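# Open the glasses case and leave it open, upright

## Task

Get the glasses case open and have it resting on the table in its open state, not upside down.

## Robot and tools

Robot: two arms. left_arm carries a five-finger left hand and sits on the +y side; right_arm carries a right hand. Base positions in the scene frame: left_arm (-0.048, +0.233, 0) m, right_arm (+0.002, -0.262, 0) m, each turned only slightly about z (quat_wxyz near identity). The arm names do not match image sides.

Frames: the scene frame has its origin at table height, halfway between the nominal bases; +z is up and +x points out over the table. Each hand's reported pose, its targets, its offsets and its wrist camera pose are in that arm's own base frame. Rotations in an offset turn the hand about its Hand target position. Fixed cameras and the table use the scene frame.

Hand point: a point 0.05 m in front of the palm and 0.15 m from the wrist face toward the fingers. Its +z runs along straight fingers, +y points out of the palm, +x runs across the palm (away from the thumb on the right hand, toward it on the left). Straight fingertips end 0.06 to 0.07 m beyond it. A wrist bracket on the little-finger side can strike things. The thumb turned opposite the fingers lets the hand enclose things 0.035 to 0.065 m thick, or a handle from about 0.025 m.

execute_actions(actions, cameras): actions is a list of actions; each action is a list of up to 15 rows, one per 1/30 s step, and a short list repeats its final row to fill 15 steps. Every row is one flat list of 28 numbers in [-1, 1] covering both arms: left dx, dy, dz, rx, ry, rz; left thumb_turn, thumb_bend, index, middle, ring, little; left force_limit, speed; then the same 14 for the right arm. The six pose numbers are an offset from that arm's Hand target as it stood when the action began (every row counts from that same start, not from the prior row); 1.0 equals 0.6 m or 180 degrees; rx, ry, rz form a single rotation vector. Sending the same offset again moves further. All six zero re-requests the current Hand target. Finger numbers are positions: -1 open/straight, +1 closed/curled (thumb_turn +1 puts the thumb in front of the palm). force_limit maps -1..+1 to roughly 0..10 N at the fingertip (0..15 N for both thumb motors); speed rises from near zero at -1 to full at +0.48 and above. For a soft grip close at speed -0.94 or below. There is no keep-as-is value: to leave a hand unchanged, resend the last eight numbers you sent it; if nothing was sent yet, use its hand_measured six plus hand_force_limit and hand_speed. cameras: names, ["all"] or []; images return by default only for an empty actions list.

move(target, speed, blend, blocking, cameras): target is one 28-number row or a list of up to 15 such rows, every one an offset from the same starting Hand targets. The hand travels in a straight line. speed is m/s (0.002 to 4.3, default 0.25; turning capped at twice that in rad/s), one value or one per target. blend in metres rounds corners; 0 stops at each target. The whole move is capped at 10 s. blocking=false returns after about 0.5 s while motion continues. The result adds a move: line with the ending (done, off_target, moving, held, fault) and limits (paced = pose clipped, held = steps withheld). Paths do not avoid obstacles or the other arm; steer around each arm's own base.

wait(seconds 0 to 10) lets time run with commands held. stop brakes a running move. zoom_image(camera, region) enlarges part of the newest image of cam_high, cam_left_wrist or cam_right_wrist; region is [x0, y0, x1, y1] pixels from the top-left, at most 504 by 504. show_instructions shows reference pages. finished_scene (scene 1) ends irrevocably.

Cameras: cam_high, cam_low, cam_left_wrist, cam_right_wrist, each 896x504. Calibrations are approximate; wrist views can lag while moving.

Results: end_effector_position (m) and end_effector_quat_wxyz per arm in base frame; Hand target (last commanded pose after clipping, the base for the next offset); joint positions, velocities (may read within noise) and torques; hand_measured, hand_stopped_by (moving, target, force, stalled, fault), hand_load_n (positive when pushed open; a lost grip shows as load near 0), hand_force_limit, hand_speed. Call results also list some intermediate positions.

Behaviour: orientation commands are clipped to within 40 degrees of the measured one each step. Hands often rest 1 to 3 cm (sometimes 5) below or short of the command without touching anything; resend the missing distance. Blocked arms keep pressing until commanded back beyond the hand point. A finger motor starts only when its target changes by at least 0.002; to squeeze harder raise force_limit and send a target more closed than measured.

Avoid: anything leaving the table (fails the task), dropping or releasing moving parts, fast impacts, hard hits on fixed or heavy objects, arms touching or pressing each other (including gripping the other hand), excess finger load, and long stretched or blocked holds that overheat motors (MOTOR HOT, then an OVER-TEMPERATURE FAULT that drops the arm). Loose objects may occasionally be nudged by outside pushes.

Each tool is called after "Request:" as a command line: name --argument value for each argument, lists and objects as JSON in quotes; but a table of rows of numbers goes row by row, as --pt "numbers of a row", without its own name.

Reference images:

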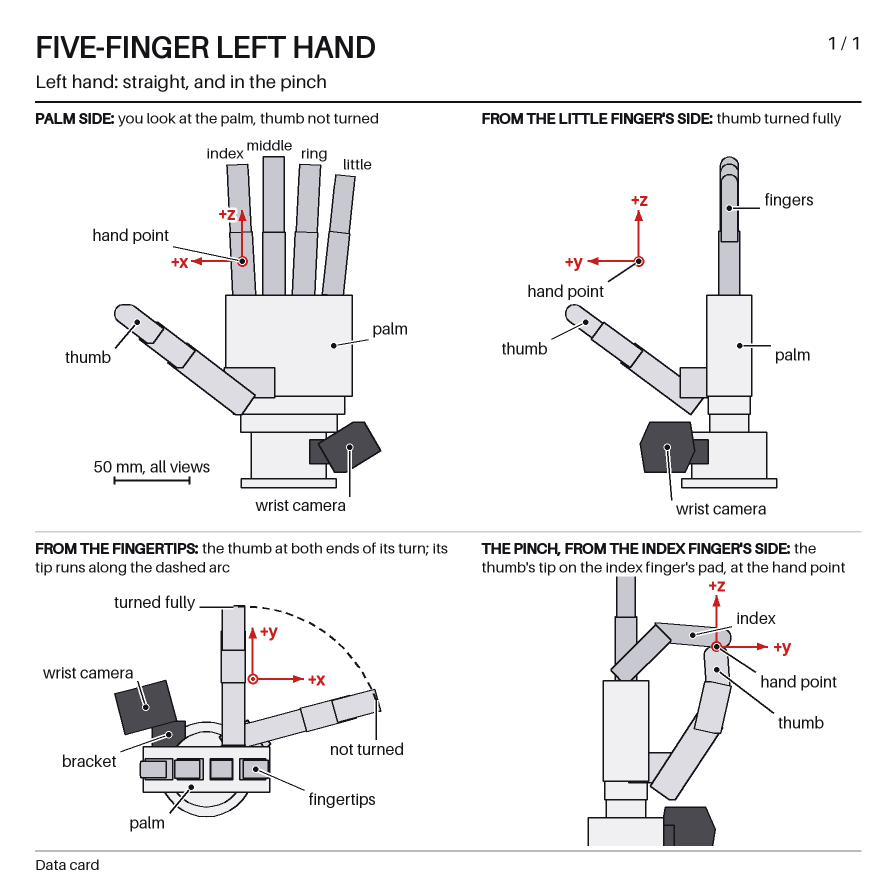

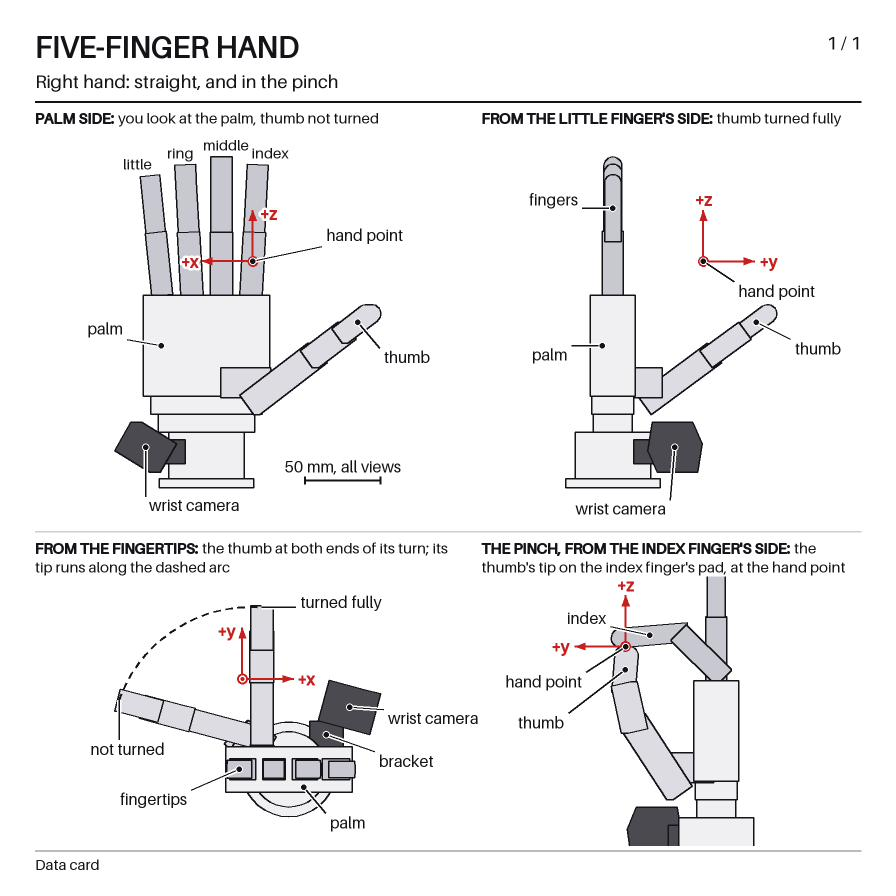

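## Session

Request:
execute_actions --actions '[]'

Scene clock: 0.00 s.
left_arm: end_effector_position=(+0.7089, +0.2960, +0.1933) hand_measured=(-1.000, -1.000, -1.000, -1.000, -1.000, -1.000) hand_load_n=(+0.0, +0.0, +0.0, +0.0, +0.0, +0.0) hand_stopped_by=(target, target, target, target, target, target) hand_force_limit=0.00 hand_speed=-0.80 end_effector_quat_wxyz=(+0.064, +0.946, +0.301, +0.101) | right_arm: end_effector_position=(+0.7433, +0.0150, +0.3264) hand_measured=(-1.000, -1.000, -1.000, -1.000, -1.000, -1.000) hand_load_n=(+0.0, +0.0, +0.0, +0.0, +0.0, +0.0) hand_stopped_by=(target, target, target, target, target, target) hand_force_limit=0.00 hand_speed=-0.80 end_effector_quat_wxyz=(-0.217, +0.466, +0.446, +0.733)
Joint positions: left_arm=[0.51 2.211 2.331 -1.517 0.166 -1.69] | right_arm=[-0.196 1.915 1.348 1.06 -1.208 -1.581]
Joint velocities: within noise
Joint torques (N m): no reading
Heat: left arm: hottest waist 31 °C; right arm: hottest shoulder 30 °C.
Hand target: left_arm +0.7132, +0.2985, +0.1916; +0.063, +0.946, +0.300, +0.103 | right_arm +0.7468, +0.0144, +0.3305; -0.214, +0.462, +0.448, +0.735

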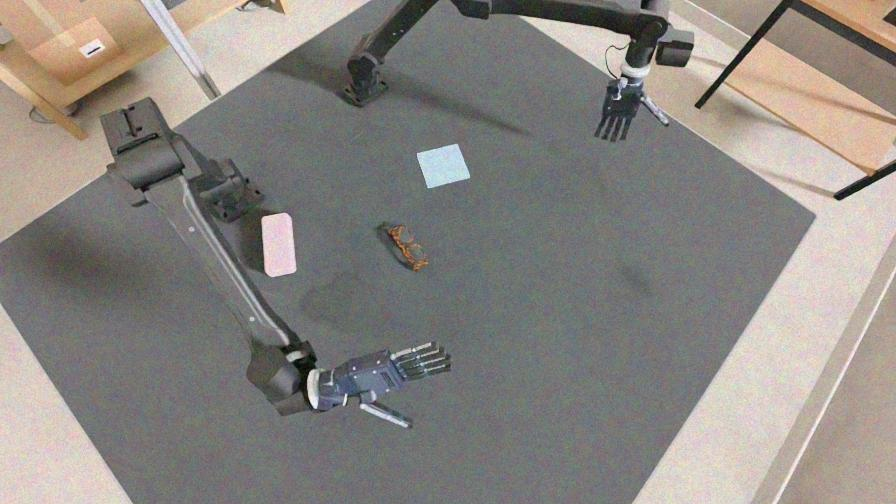

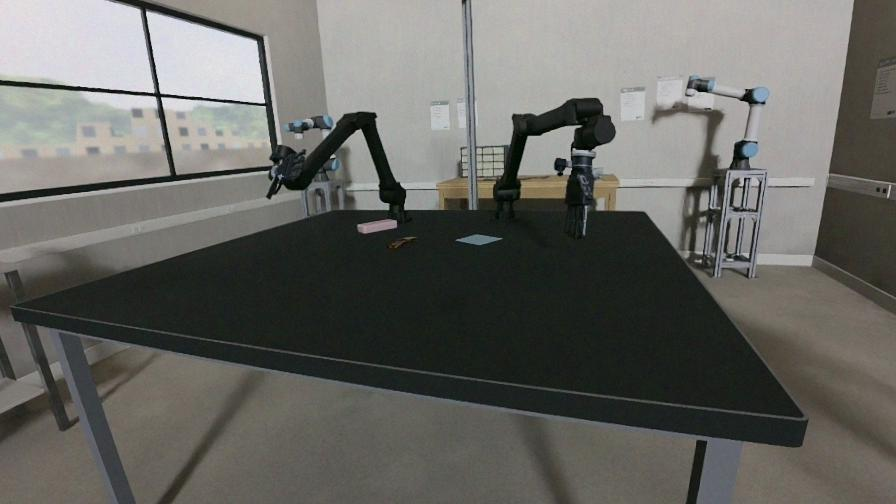

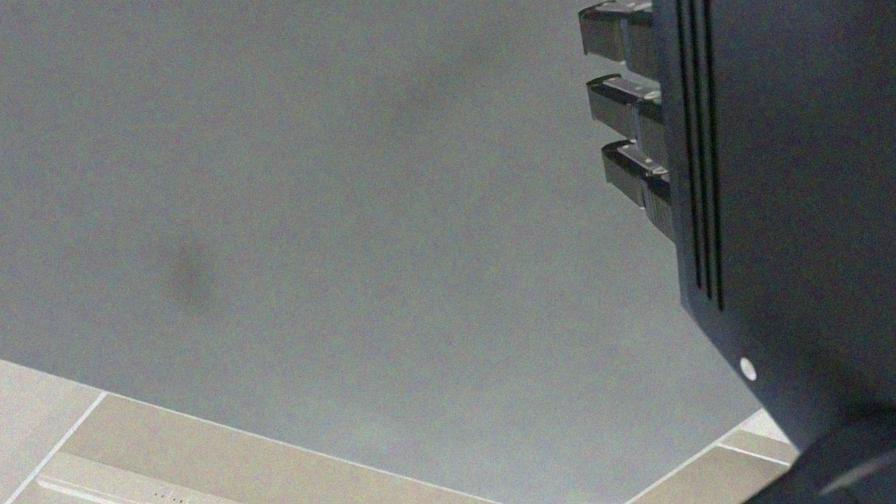

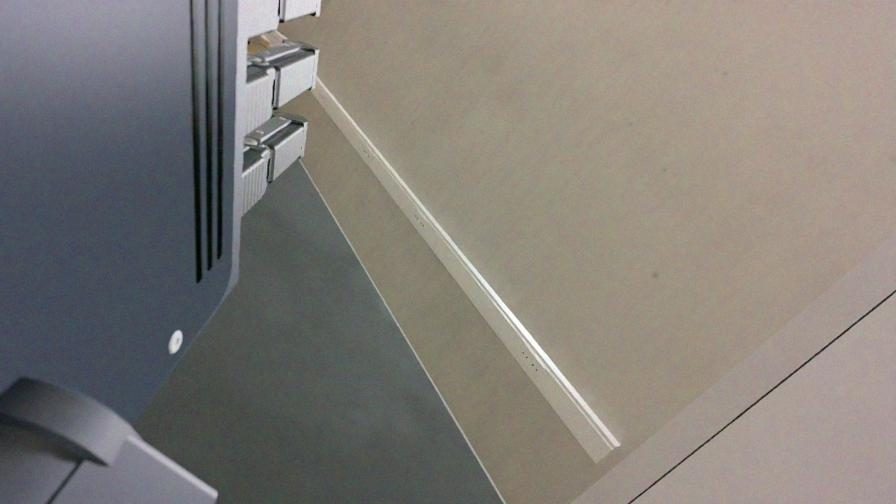

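Request:
zoom_image --camera "cam_high" --region '[220, 180, 340, 300]'

Request:
zoom_image --camera "cam_low" --region '[330, 200, 450, 260]'

Scaled by 4.200.

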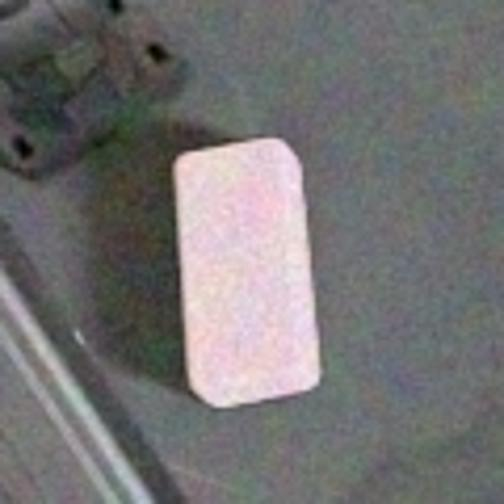

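Scaled by 4.200.

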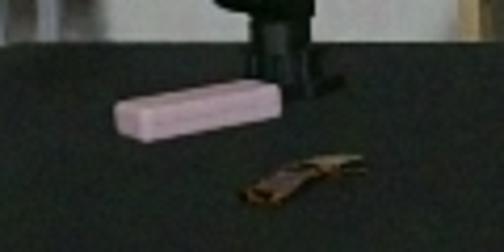

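Request:
zoom_image --camera "cam_low" --region '[350, 210, 405, 241]'

Request:
zoom_image --camera "cam_high" --region '[370, 130, 480, 280]'

Request:
zoom_image --camera "cam_high" --region '[80, 80, 460, 460]'

Scaled by 9.164.

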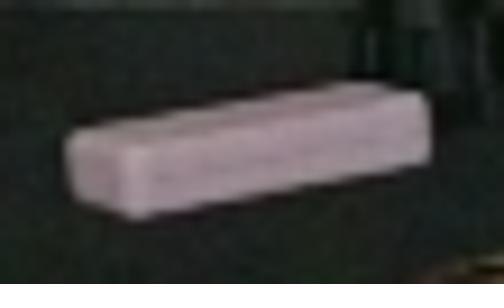

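Scaled by 3.360.

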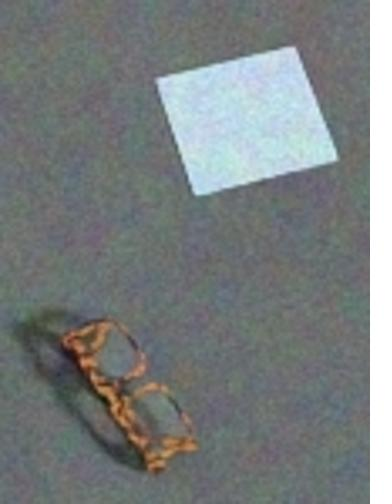

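Scaled by 1.326.

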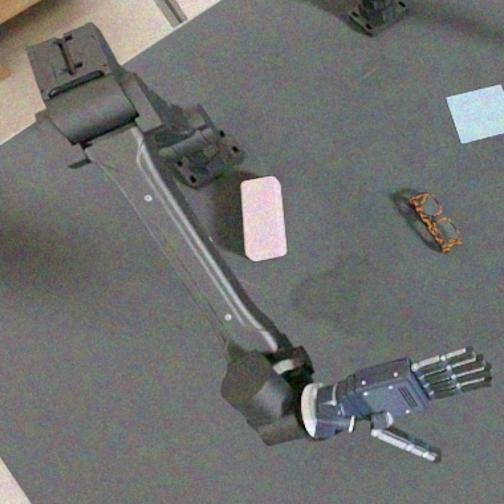

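Request:
move --target '[-0.42, -0.55, 0.15, 0, 0, -0.24, -1, -1, -1, -1, -1, -1, 0, -0.8, 0, 0, 0, 0, 0, 0, -1, -1, -1, -1, -1, -1, 0, -0.8]' --speed 0.35

Scene clock: 57.70 s.
left_arm: end_effector_position=(+0.4644, -0.0260, +0.2884) hand_measured=(-1.000, -1.000, -1.000, -1.000, -1.000, -1.000) hand_load_n=(+0.0, +0.0, +0.0, +0.0, +0.5, +0.0) hand_stopped_by=(target, target, target, target, target, target) hand_force_limit=0.00 hand_speed=-0.80 end_effector_quat_wxyz=(+0.095, +0.990, -0.061, +0.084) | right_arm: end_effector_position=(+0.7433, +0.0150, +0.3264) hand_measured=(-1.000, -1.000, -1.000, -1.000, -1.000, -1.000) hand_load_n=(+0.0, +0.0, +0.0, +0.0, +0.0, +0.0) hand_stopped_by=(target, target, target, target, target, target) hand_force_limit=0.00 hand_speed=-0.80 end_effector_quat_wxyz=(-0.217, +0.466, +0.446, +0.733)
Joint positions: left_arm=[0.179 1.411 1.459 -1.499 0.224 -1.282] | right_arm=[-0.196 1.915 1.348 1.06 -1.208 -1.581]
Joint torques (N m): left_arm=[-0.85 -10.11 8.14 -0.34 0.28 -0.02] | right_arm=[-0.15 -19.9 8.18 1.03 0.49 0.03]
Heat: left arm: hottest shoulder 36 °C; right arm: hottest shoulder 34 °C.
Hand target: left_arm +0.4611, -0.0315, +0.2816; +0.097, +0.990, -0.069, +0.073 | right_arm +0.7468, +0.0144, +0.3305; -0.214, +0.462, +0.448, +0.735
Off the commanded pose: left_arm 0.009 m, 2 deg | right_arm 0.005 m, 1 deg.
move: done

Request:
move --target '[-0.40, -0.46, 0.0, 0, 0, -0.21, -1, -1, -1, -1, -1, -1, 0, -0.8, 0, 0, 0, 0, 0, 0, -1, -1, -1, -1, -1, -1, 0, -0.8]' --speed 0.35 --cameras '["all"]'

Scene clock: 62.17 s.
left_arm: end_effector_position=(+0.2204, -0.3012, +0.2842) hand_measured=(-1.000, -1.000, -1.000, -1.000, -1.000, -1.000) hand_load_n=(+0.0, +0.0, +0.0, +0.0, +0.0, +0.0) hand_stopped_by=(target, target, target, target, target, target) hand_force_limit=0.00 hand_speed=-0.80 end_effector_quat_wxyz=(+0.116, +0.915, -0.384, +0.039) | right_arm: end_effector_position=(+0.7433, +0.0150, +0.3264) hand_measured=(-1.000, -1.000, -1.000, -1.000, -1.000, -1.000) hand_load_n=(+0.0, +0.0, +0.0, +0.0, +0.0, +0.0) hand_stopped_by=(target, target, target, target, target, target) hand_force_limit=0.00 hand_speed=-0.80 end_effector_quat_wxyz=(-0.217, +0.466, +0.446, +0.733)
Joint positions: left_arm=[-0.663 1.127 1.201 -1.507 0.204 -1.453] | right_arm=[-0.196 1.915 1.348 1.06 -1.208 -1.581]
Joint torques (N m): left_arm=[-1.14 -5.25 9.01 0.47 0.19 -0.17] | right_arm=[-0.73 -20.37 8.39 1.02 0.47 0.01]
Heat: left arm: hottest shoulder 35 °C; right arm: hottest shoulder 34 °C.
Hand target: left_arm +0.2212, -0.3076, +0.2816; +0.115, +0.914, -0.386, +0.038 | right_arm +0.7468, +0.0144, +0.3305; -0.214, +0.462, +0.448, +0.735
Off the commanded pose: left_arm 0.007 m, 0 deg | right_arm 0.005 m, 1 deg.
move: done
camera_calibration:
cam_left_wrist: T_world_to_cam=[[0.895089, 0.420958, -0.147001, -0.021032], [0.410054, -0.647649, 0.642189, -0.461261], [0.17513, -0.635095, -0.752319, 0.101753], [0, 0, 0, 1]] pos_world=[0.190148, -0.225259, 0.369676]

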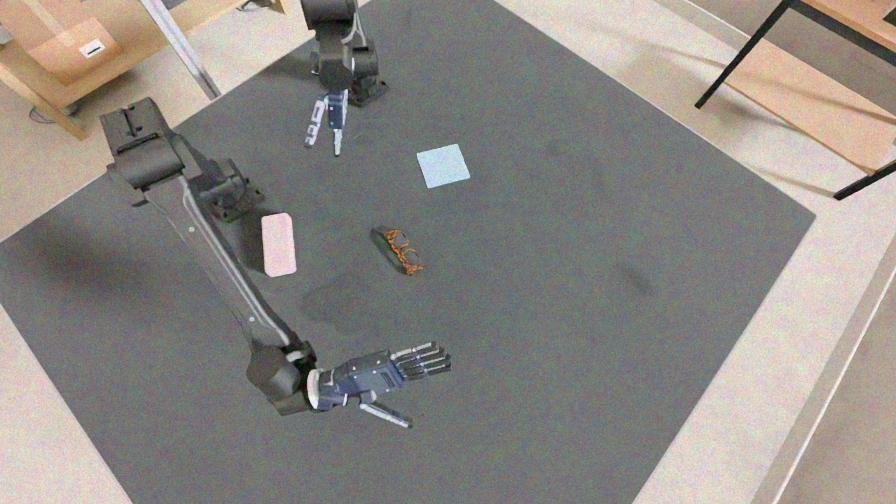

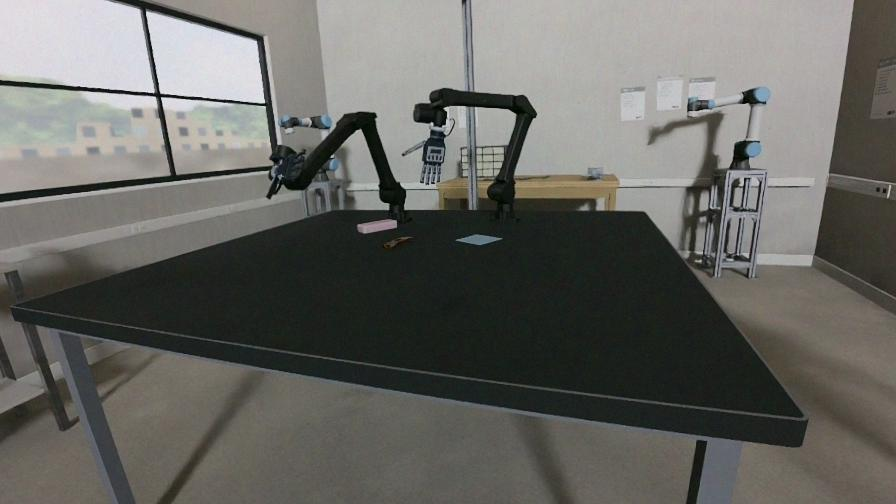

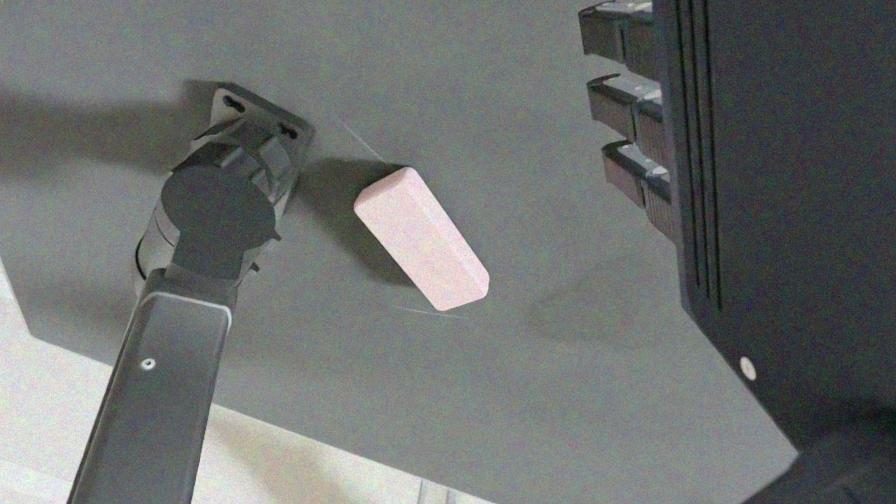

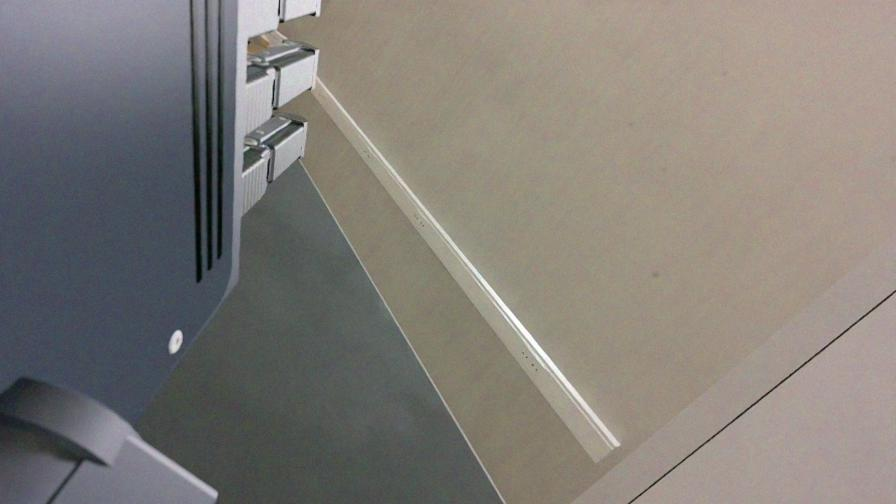

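Request:
zoom_image --camera "cam_left_wrist" --region '[340, 150, 510, 320]'

Scaled by 2.965.

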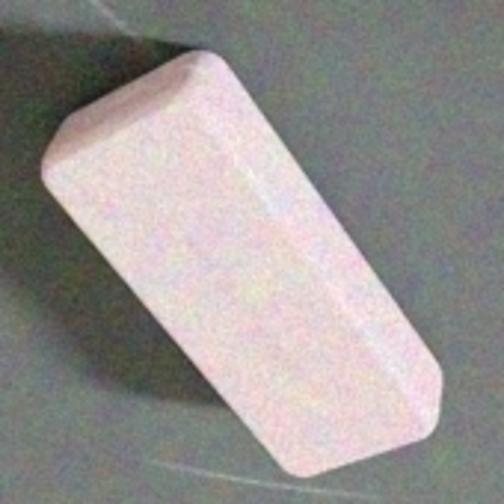

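Request:
move --target '[0.023, -0.087, -0.25, -0.111, 0, 0, -1, -1, -1, -1, -1, -1, 0, -0.8, 0, 0, 0, 0, 0, 0, -1, -1, -1, -1, -1, -1, 0, -0.8]' --speed 0.3 --cameras '["cam_left_wrist"]'

Request:
zoom_image --camera "cam_left_wrist" --region '[300, 120, 600, 380]'

Scene clock: 76.67 s.
left_arm: end_effector_position=(+0.2309, -0.3618, +0.1371) hand_measured=(-1.000, -1.000, -1.000, -1.000, -1.000, -1.000) hand_load_n=(+0.0, +0.0, +0.0, +0.0, +0.0, +0.0) hand_stopped_by=(target, target, target, target, target, target) hand_force_limit=0.00 hand_speed=-0.80 end_effector_quat_wxyz=(+0.272, +0.876, -0.383, +0.107) | right_arm: end_effector_position=(+0.7433, +0.0150, +0.3264) hand_measured=(-1.000, -1.000, -1.000, -1.000, -1.000, -1.000) hand_load_n=(+0.0, +0.0, +0.0, +0.5, +0.0, +0.0) hand_stopped_by=(target, target, target, target, target, target) hand_force_limit=0.00 hand_speed=-0.80 end_effector_quat_wxyz=(-0.217, +0.466, +0.446, +0.733)
Joint positions: left_arm=[-0.66 1.239 0.749 -0.706 0.472 -1.498] | right_arm=[-0.196 1.915 1.348 1.06 -1.208 -1.581]
Joint torques (N m): left_arm=[0.97 -6.3 7.51 0.98 0.62 -0.18] | right_arm=[0.09 -19.72 8.05 1.05 0.48 -0.03]
Heat: left arm: hottest elbow 36 °C; right arm: hottest shoulder 35 °C.
Hand target: left_arm +0.2349, -0.3598, +0.1315; +0.272, +0.881, -0.374, +0.104 | right_arm +0.7468, +0.0144, +0.3305; -0.214, +0.462, +0.448, +0.735
Off the commanded pose: left_arm 0.007 m, 1 deg | right_arm 0.005 m, 1 deg.
move: done
camera_calibration:
cam_left_wrist: T_world_to_cam=[[0.905836, 0.325367, -0.271287, -0.0464799], [0.391414, -0.397878, 0.829752, -0.341408], [0.162035, -0.857805, -0.487765, -0.163011], [0, 0, 0, 1]] pos_world=[0.202148, -0.260547, 0.191164]
Images, in order (width x height): cam_left_wrist 896x504.

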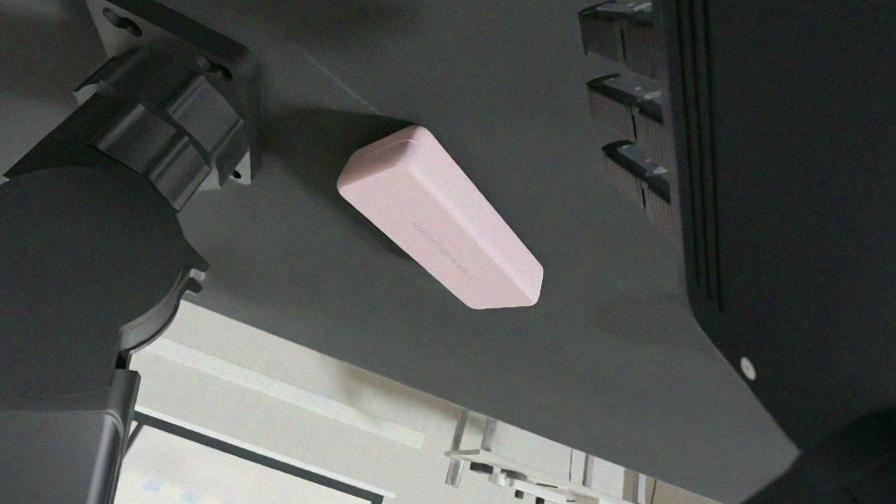

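Scaled by 1.680.

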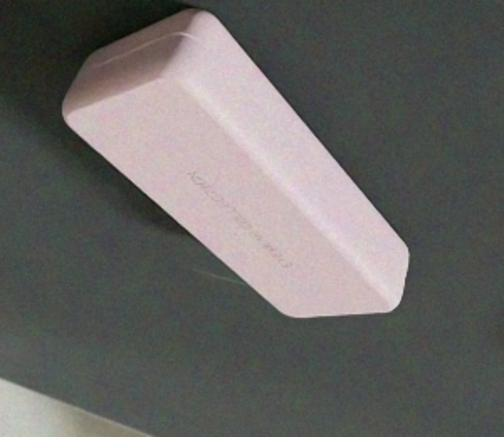

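Request:
zoom_image --camera "cam_left_wrist" --region '[390, 200, 500, 300]'

Request:
zoom_image --camera "cam_left_wrist" --region '[330, 120, 450, 220]'

Request:
zoom_image --camera "cam_left_wrist" --region '[440, 210, 560, 320]'

Scaled by 4.582.

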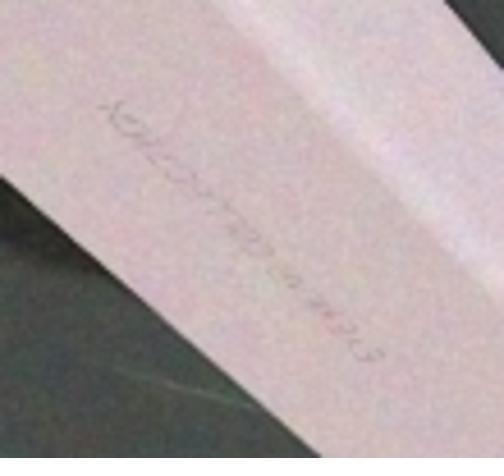

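Scaled by 4.200.

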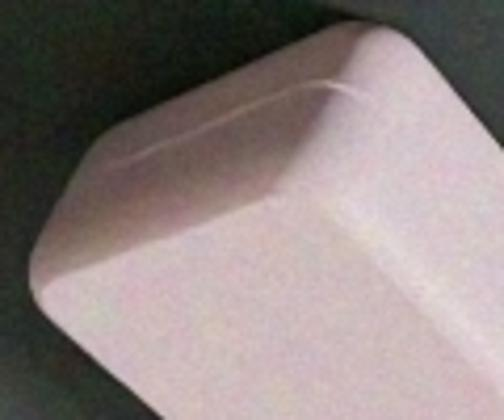

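Scaled by 4.200.

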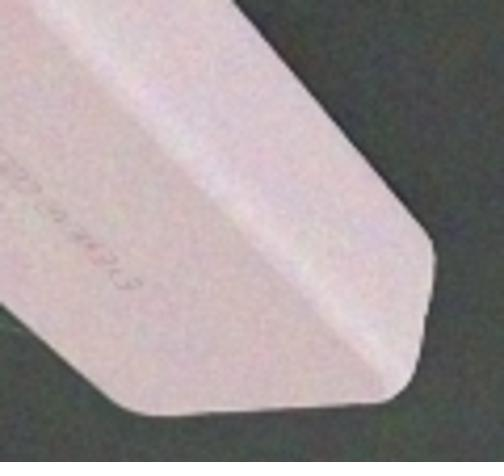

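Request:
move --target '[0.108, 0.10, 0.283, 0.151, -0.137, -0.431, -1, -1, -1, -1, -1, -1, 0, -0.8, -0.417, -0.75, 0, 0, 0, -0.2, -1, -1, -1, -1, -1, -1, 0, -0.8]' --speed 0.35 --cameras '["cam_high", "cam_left_wrist"]'

Scene clock: 153.10 s.
left_arm: end_effector_position=(+0.2949, -0.2897, +0.2942) hand_measured=(-1.000, -1.000, -1.000, -1.000, -1.000, -1.000) hand_load_n=(+0.5, -0.5, +0.0, +0.0, +0.0, +0.0) hand_stopped_by=(target, target, target, target, target, target) hand_force_limit=0.00 hand_speed=-0.80 end_effector_quat_wxyz=(-0.001, -0.464, +0.886, -0.006) | right_arm: end_effector_position=(+0.4916, -0.4263, +0.3316) hand_measured=(-1.000, -1.000, -1.000, -1.000, -1.000, -1.000) hand_load_n=(+0.0, +0.0, +0.0, +0.0, +0.0, +0.0) hand_stopped_by=(target, target, target, target, target, target) hand_force_limit=0.00 hand_speed=-0.80 end_effector_quat_wxyz=(+0.022, +0.580, +0.280, +0.764)
Joint positions: left_arm=[-0.687 1.568 1.708 -1.701 0.006 -0.08] | right_arm=[-0.991 1.816 1.145 1.501 -1.339 -1.234]
Joint torques (N m): left_arm=[-1.03 -11.22 11.64 -0.62 -0.04 -0.03] | right_arm=[-0.85 -15.38 8.96 0.81 0.64 0.05]
Heat: left arm: hottest elbow 35 °C; right arm: hottest shoulder 36 °C.
Hand target: left_arm +0.2997, -0.2998, +0.3013; +0.000, -0.453, +0.891, +0.000 | right_arm +0.4967, -0.4356, +0.3304; +0.023, +0.578, +0.284, +0.765
Off the commanded pose: left_arm 0.013 m, 1 deg | right_arm 0.011 m, 0 deg.
joint sent to its limit (left arm) — joint 4 (wrist pitch), lower limit. The joint targets still meet the commanded pose.
move: off_target (left_arm, right_arm)
camera_calibration:
cam_left_wrist: T_world_to_cam=[[0.601733, -0.798587, -0.0132671, -0.397193], [-0.698169, -0.53399, 0.47688, -0.0824547], [-0.387915, -0.277692, -0.878868, 0.410419], [0, 0, 0, 1]] pos_world=[0.340644, -0.247253, 0.394755]
Images, in order (width x height): cam_high 896x504, cam_left_wrist 896x504.

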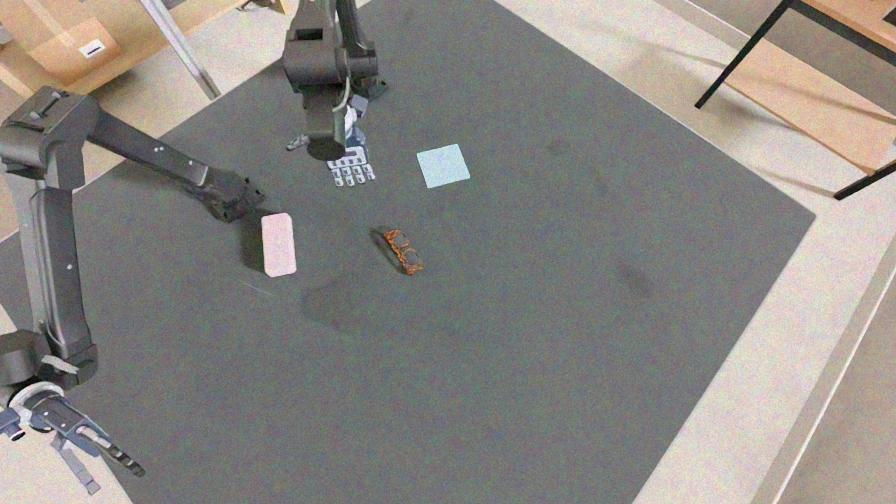

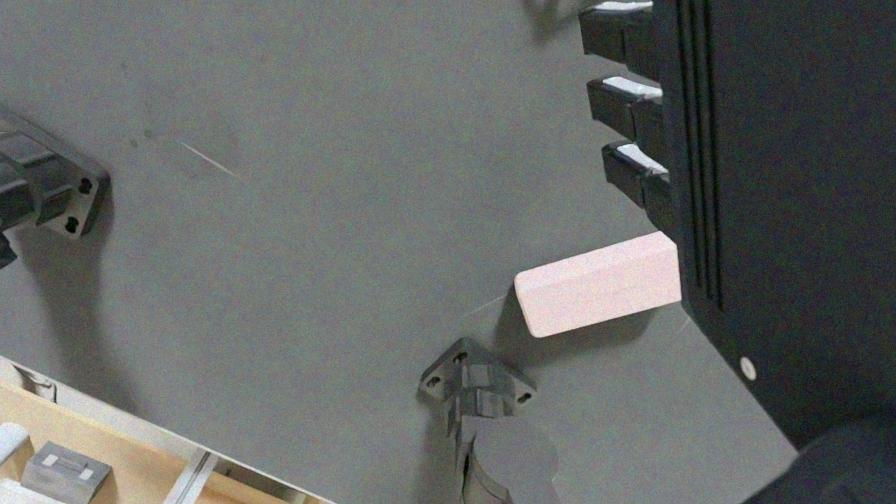

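Request:
move --target '[-0.05, -0.08, 0.0, 0, 0, -0.461, -1, -1, -1, -1, -1, -1, 0, -0.8, -0.50, -0.275, 0, 0, 0, -0.2, -1, -1, -1, -1, -1, -1, 0, -0.8]' --speed 0.35 --cameras '["cam_high", "cam_left_wrist"]'

Scene clock: 161.13 s.
left_arm: end_effector_position=(+0.2700, -0.3407, +0.2945) hand_measured=(-1.000, -1.000, -1.000, -1.000, -1.000, -1.000) hand_load_n=(+0.0, +0.0, +0.0, +0.0, +0.0, +0.0) hand_stopped_by=(target, target, target, target, target, target) hand_force_limit=0.00 hand_speed=-0.80 end_effector_quat_wxyz=(+0.008, +0.241, +0.970, -0.007) | right_arm: end_effector_position=(+0.2012, -0.5989, +0.3191) hand_measured=(-1.000, -1.000, -1.000, -1.000, -1.000, -1.000) hand_load_n=(+0.0, +0.0, +0.0, +0.0, +0.0, +0.0) hand_stopped_by=(target, target, target, target, target, target) hand_force_limit=0.00 hand_speed=-0.80 end_effector_quat_wxyz=(+0.248, +0.639, +0.086, +0.723)
Joint positions: left_arm=[-0.988 1.613 1.765 -1.701 -0.001 1.071] | right_arm=[-1.516 1.72 1.009 1.312 -1.27 -1.455]
Joint torques (N m): left_arm=[-0.85 -12.98 10.43 -0.59 -0.07 -0.06] | right_arm=[-1.38 -17.55 7.05 0.42 0.63 -0.08]
Heat: left arm: hottest elbow 35 °C; right arm: hottest shoulder 35 °C.
Hand target: left_arm +0.2698, -0.3477, +0.3014; +0.000, +0.251, +0.968, +0.000 | right_arm +0.1966, -0.6006, +0.3304; +0.259, +0.637, +0.091, +0.720
Off the commanded pose: left_arm 0.010 m, 2 deg | right_arm 0.012 m, 1 deg.
joint sent to its limit (left arm) — joint 4 (wrist pitch), lower limit. The joint targets still meet the commanded pose.
move: off_target (right_arm)
camera_calibration:
cam_left_wrist: T_world_to_cam=[[-0.721075, -0.692544, -0.0207965, -0.0273791], [-0.6236, 0.635625, 0.455087, 0.257502], [-0.301949, 0.341121, -0.890204, 0.577762], [0, 0, 0, 1]] pos_world=[0.315291, -0.379723, 0.396571]
Images, in order (width x height): cam_high 896x504, cam_left_wrist 896x504.

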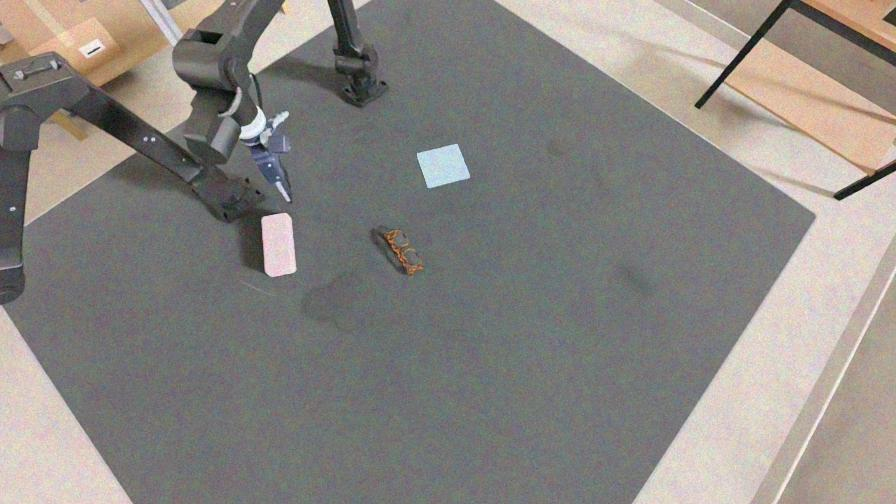

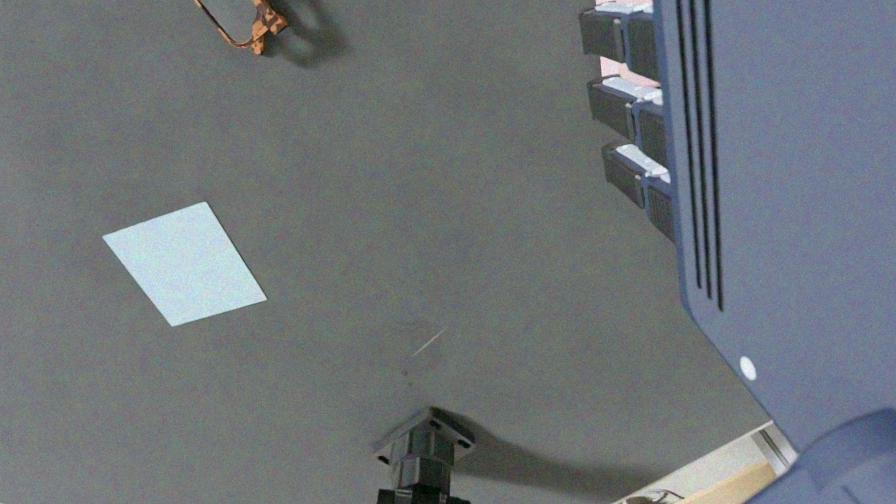

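Request:
move --target '[-0.03, -0.10, -0.05, 0, 0, 0, -1, -1, -1, -1, -1, -1, 0, -0.8, -0.62, 0.22, 0.05, 0, 0, -0.2, -1, -1, -1, -1, -1, -1, 0, -0.8]' --speed 0.35 --cameras '["cam_high", "cam_left_wrist"]'

Scene clock: 196.00 s.
left_arm: end_effector_position=(+0.2509, -0.3920, +0.2661) hand_measured=(-1.000, -1.000, -1.000, -1.000, -1.000, -1.000) hand_load_n=(+0.0, +0.0, +0.0, -0.5, +0.0, +0.0) hand_stopped_by=(target, target, target, target, target, target) hand_force_limit=0.00 hand_speed=-0.80 end_effector_quat_wxyz=(-0.009, +0.249, +0.968, +0.010) | right_arm: end_effector_position=(-0.1703, -0.4690, +0.3560) hand_measured=(-1.000, -1.000, -1.000, -1.000, -1.000, -1.000) hand_load_n=(+0.0, +0.0, +0.0, +0.0, +0.0, +0.0) hand_stopped_by=(target, target, target, target, target, target) hand_force_limit=0.00 hand_speed=-0.80 end_effector_quat_wxyz=(+0.467, +0.639, -0.124, +0.598)
Joint positions: left_arm=[-1.074 1.733 1.836 -1.701 0 1.001] | right_arm=[-2.29 1.413 0.72 1.545 -1.368 -1.201]
Joint torques (N m): left_arm=[-0.97 -13.68 11.74 -0.24 0.08 -0.17] | right_arm=[-0.97 -10.4 7.05 0.7 0.72 0.12]
Heat: left arm: hottest elbow 36 °C; right arm: hottest shoulder 34 °C.
Hand target: left_arm +0.2518, -0.4078, +0.2713; -0.001, +0.251, +0.968, +0.000 | right_arm -0.1755, -0.4686, +0.3605; +0.469, +0.634, -0.110, +0.605
Off the commanded pose: left_arm 0.017 m, 2 deg | right_arm 0.007 m, 2 deg.
joint sent to its limit (right arm) — joint 4 (wrist pitch), upper limit. The joint targets still meet the commanded pose.
move: off_target (left_arm)
camera_calibration:
cam_left_wrist: T_world_to_cam=[[-0.732933, -0.679587, -0.0311417, -0.0664775], [-0.601334, 0.625773, 0.496795, 0.27074], [-0.318128, 0.382844, -0.867309, 0.578497], [0, 0, 0, 1]] pos_world=[0.298118, -0.436074, 0.365163]
Images, in order (width x height): cam_high 896x504, cam_left_wrist 896x504.

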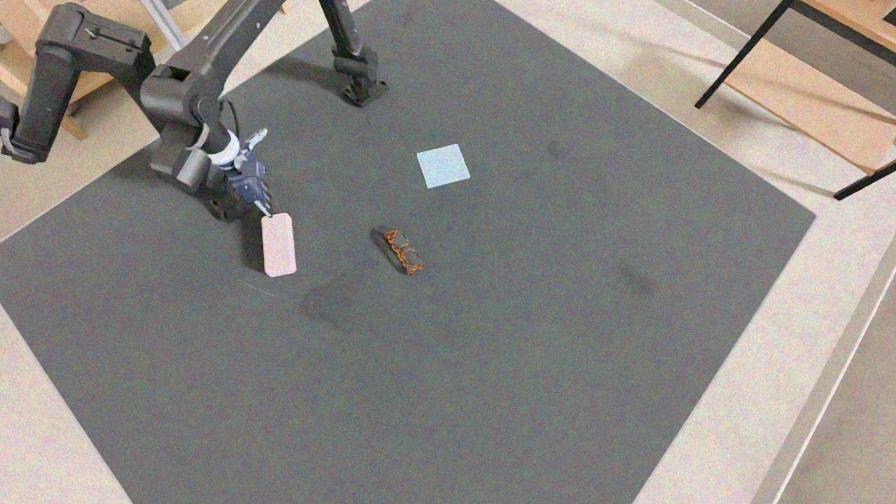

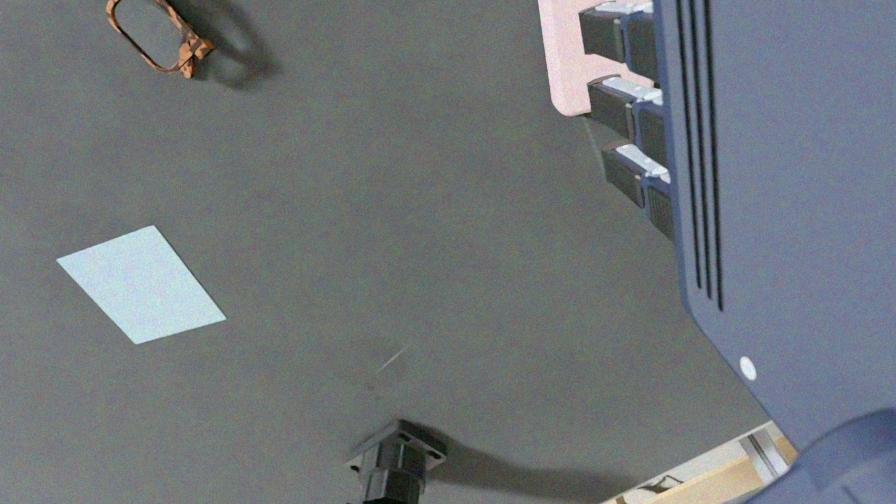

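Request:
move --target '[-0.0835, -0.19, -0.15, 0, 0, 0, 1, -1, -1, -1, -1, -1, 0, -0.2, 0, 0, 0, 0, 0, 0, -1, -1, -1, -1, -1, -1, 0, -0.8]' --speed 0.25 --cameras '["cam_high", "cam_left_wrist", "cam_low"]'

Scene clock: 202.30 s.
left_arm: end_effector_position=(+0.2016, -0.5080, +0.1771) hand_measured=(+1.000, -1.000, -1.000, -1.000, -1.000, -1.000) hand_load_n=(+0.0, +0.0, +0.0, +0.0, -0.5, +0.0) hand_stopped_by=(target, target, target, target, target, target) hand_force_limit=0.00 hand_speed=-0.20 end_effector_quat_wxyz=(-0.008, +0.252, +0.968, +0.010) | right_arm: end_effector_position=(-0.1703, -0.4690, +0.3559) hand_measured=(-1.000, -1.000, -1.000, -1.000, -1.000, -1.000) hand_load_n=(+0.0, +0.0, +0.0, +0.0, +0.0, +0.0) hand_stopped_by=(target, target, target, target, target, target) hand_force_limit=0.00 hand_speed=-0.80 end_effector_quat_wxyz=(+0.467, +0.639, -0.124, +0.598)
Joint positions: left_arm=[-1.236 1.977 1.956 -1.575 0.002 0.844] | right_arm=[-2.29 1.413 0.72 1.545 -1.368 -1.2]
Joint torques (N m): left_arm=[-0.5 -17.26 11.62 -0.38 -0.04 -0.15] | right_arm=[-0.97 -10.52 7.08 0.76 0.66 0.07]
Heat: left arm: hottest elbow 37 °C; right arm: hottest shoulder 34 °C.
Hand target: left_arm +0.2017, -0.5218, +0.1814; +0.000, +0.251, +0.968, +0.000 | right_arm -0.1755, -0.4686, +0.3605; +0.469, +0.634, -0.110, +0.605
Off the commanded pose: left_arm 0.014 m, 1 deg | right_arm 0.007 m, 2 deg.
joint sent to its limit (right arm) — joint 4 (wrist pitch), upper limit. The joint targets still meet the commanded pose.
move: off_target (left_arm)
camera_calibration:
cam_left_wrist: T_world_to_cam=[[-0.736483, -0.6757, -0.0319753, -0.181316], [-0.599258, 0.629777, 0.494237, 0.359853], [-0.313818, 0.383159, -0.868739, 0.529635], [0, 0, 0, 1]] pos_world=[0.248318, -0.552077, 0.276465]
Images, in order (width x height): cam_high 896x504, cam_low 896x504, cam_left_wrist 896x504.

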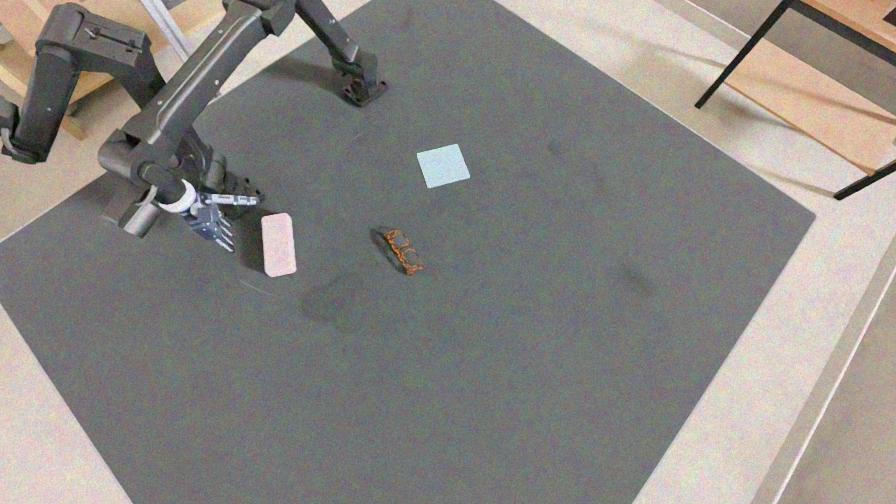

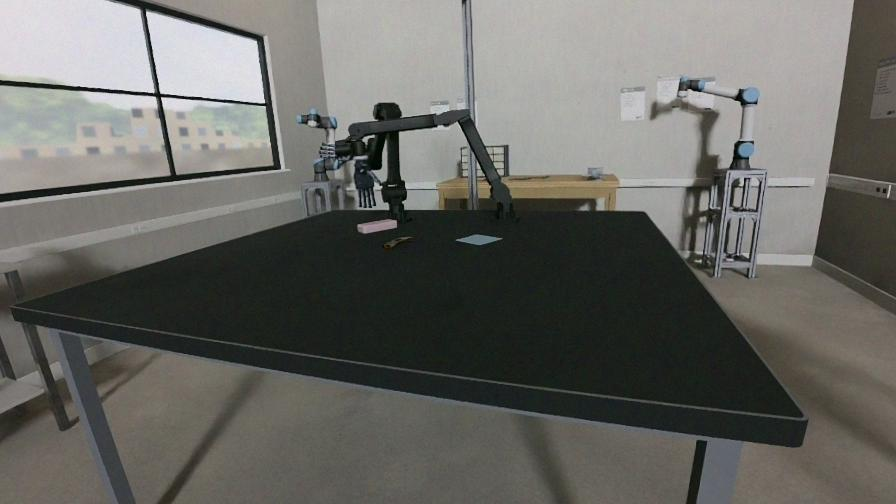

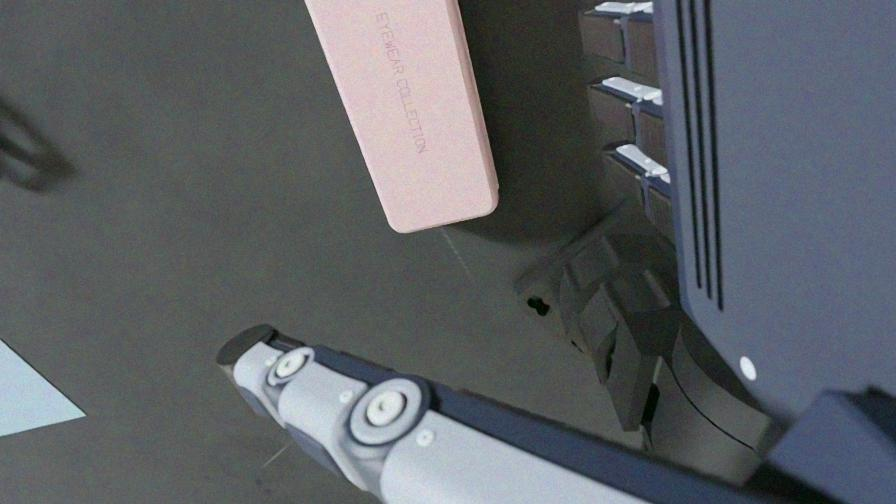

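Request:
zoom_image --camera "cam_left_wrist" --region '[300, 0, 520, 240]'

Request:
zoom_image --camera "cam_high" --region '[100, 140, 320, 300]'

Request:
zoom_image --camera "cam_low" --region '[300, 90, 460, 250]'

Scaled by 2.100.

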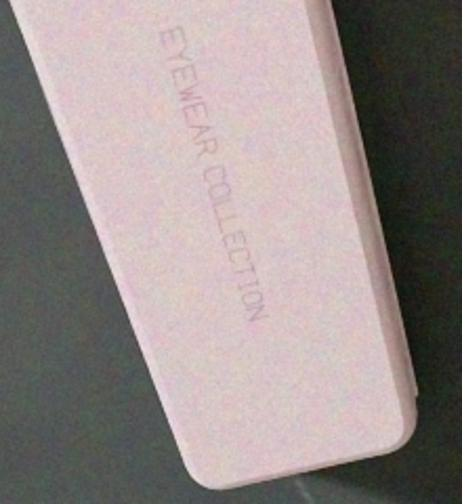

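Scaled by 2.291.

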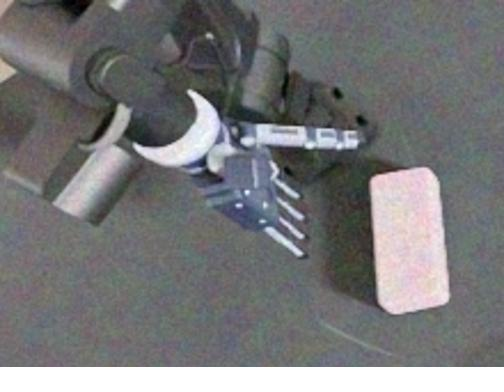

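Scaled by 3.150.

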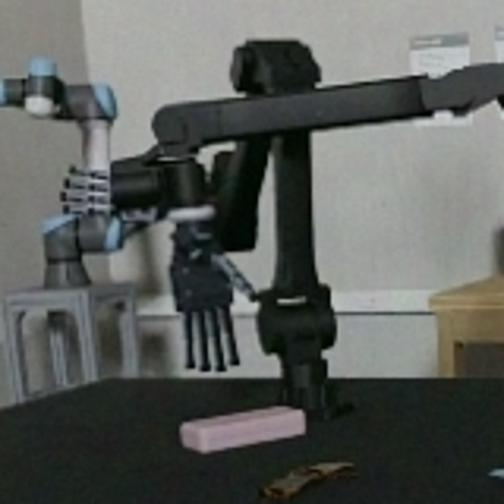

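Request:
move --target '[0, 0, -0.145, 0, 0, 0, 1, -1, -1, -1, -1, -1, 0, -0.2, 0, 0, 0, 0, 0, 0, -1, -1, -1, -1, -1, -1, 0, -0.8]' --speed 0.15 --cameras '["cam_left_wrist"]'

Scene clock: 231.07 s.
left_arm: end_effector_position=(+0.2056, -0.5196, +0.1069) hand_measured=(+1.000, -1.000, -1.000, -1.000, -1.000, -1.000) hand_load_n=(+0.0, +0.0, +0.0, +0.0, +0.0, +0.5) hand_stopped_by=(target, target, target, target, target, target) hand_force_limit=0.00 hand_speed=-0.20 end_effector_quat_wxyz=(+0.003, +0.252, +0.968, -0.006) | right_arm: end_effector_position=(-0.1703, -0.4690, +0.3559) hand_measured=(-1.000, -1.000, -1.000, -1.000, -1.000, -1.000) hand_load_n=(+0.0, +0.0, +0.0, +0.0, +0.0, +0.0) hand_stopped_by=(target, target, target, target, target, target) hand_force_limit=0.00 hand_speed=-0.80 end_effector_quat_wxyz=(+0.467, +0.639, -0.124, +0.598)
Joint positions: left_arm=[-1.236 2.003 1.819 -1.372 0.002 0.844] | right_arm=[-2.29 1.413 0.72 1.545 -1.368 -1.2]
Joint torques (N m): left_arm=[-0.5 -17.2 7.95 0.14 -0.05 -0.17] | right_arm=[-1.49 -10.23 7.08 0.91 0.67 0.07]
Heat: left arm: hottest elbow 39 °C; right arm: hottest shoulder 32 °C.
Hand target: left_arm +0.2017, -0.5217, +0.0943; -0.001, +0.251, +0.968, +0.000 | right_arm -0.1755, -0.4686, +0.3605; +0.469, +0.634, -0.110, +0.605
Off the commanded pose: left_arm 0.013 m, 1 deg | right_arm 0.007 m, 2 deg.
joint sent to its limit (right arm) — joint 4 (wrist pitch), upper limit. The joint targets still meet the commanded pose.
move: off_target (left_arm)
camera_calibration:
cam_left_wrist: T_world_to_cam=[[-0.735894, -0.676896, -0.0164961, -0.190941], [-0.605647, 0.647151, 0.46302, 0.417978], [-0.302741, 0.350724, -0.886194, 0.457062], [0, 0, 0, 1]] pos_world=[0.251006, -0.560045, 0.208364]
Images, in order (width x height): cam_left_wrist 896x504.

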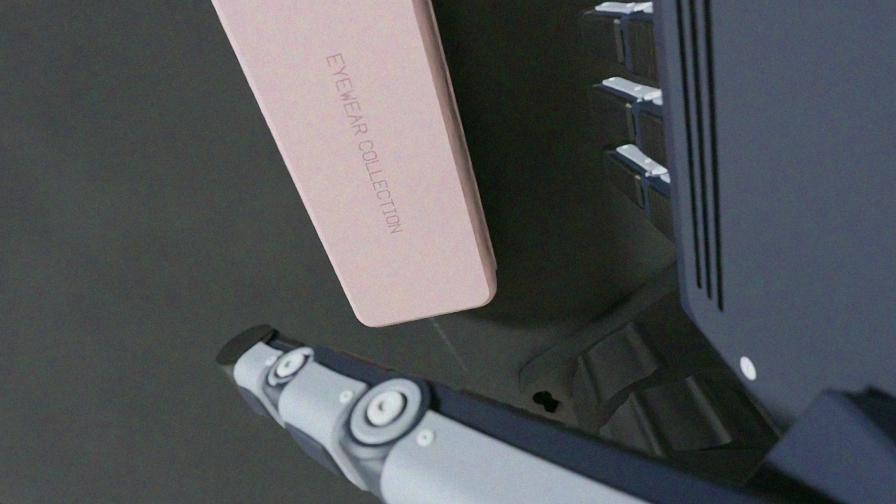

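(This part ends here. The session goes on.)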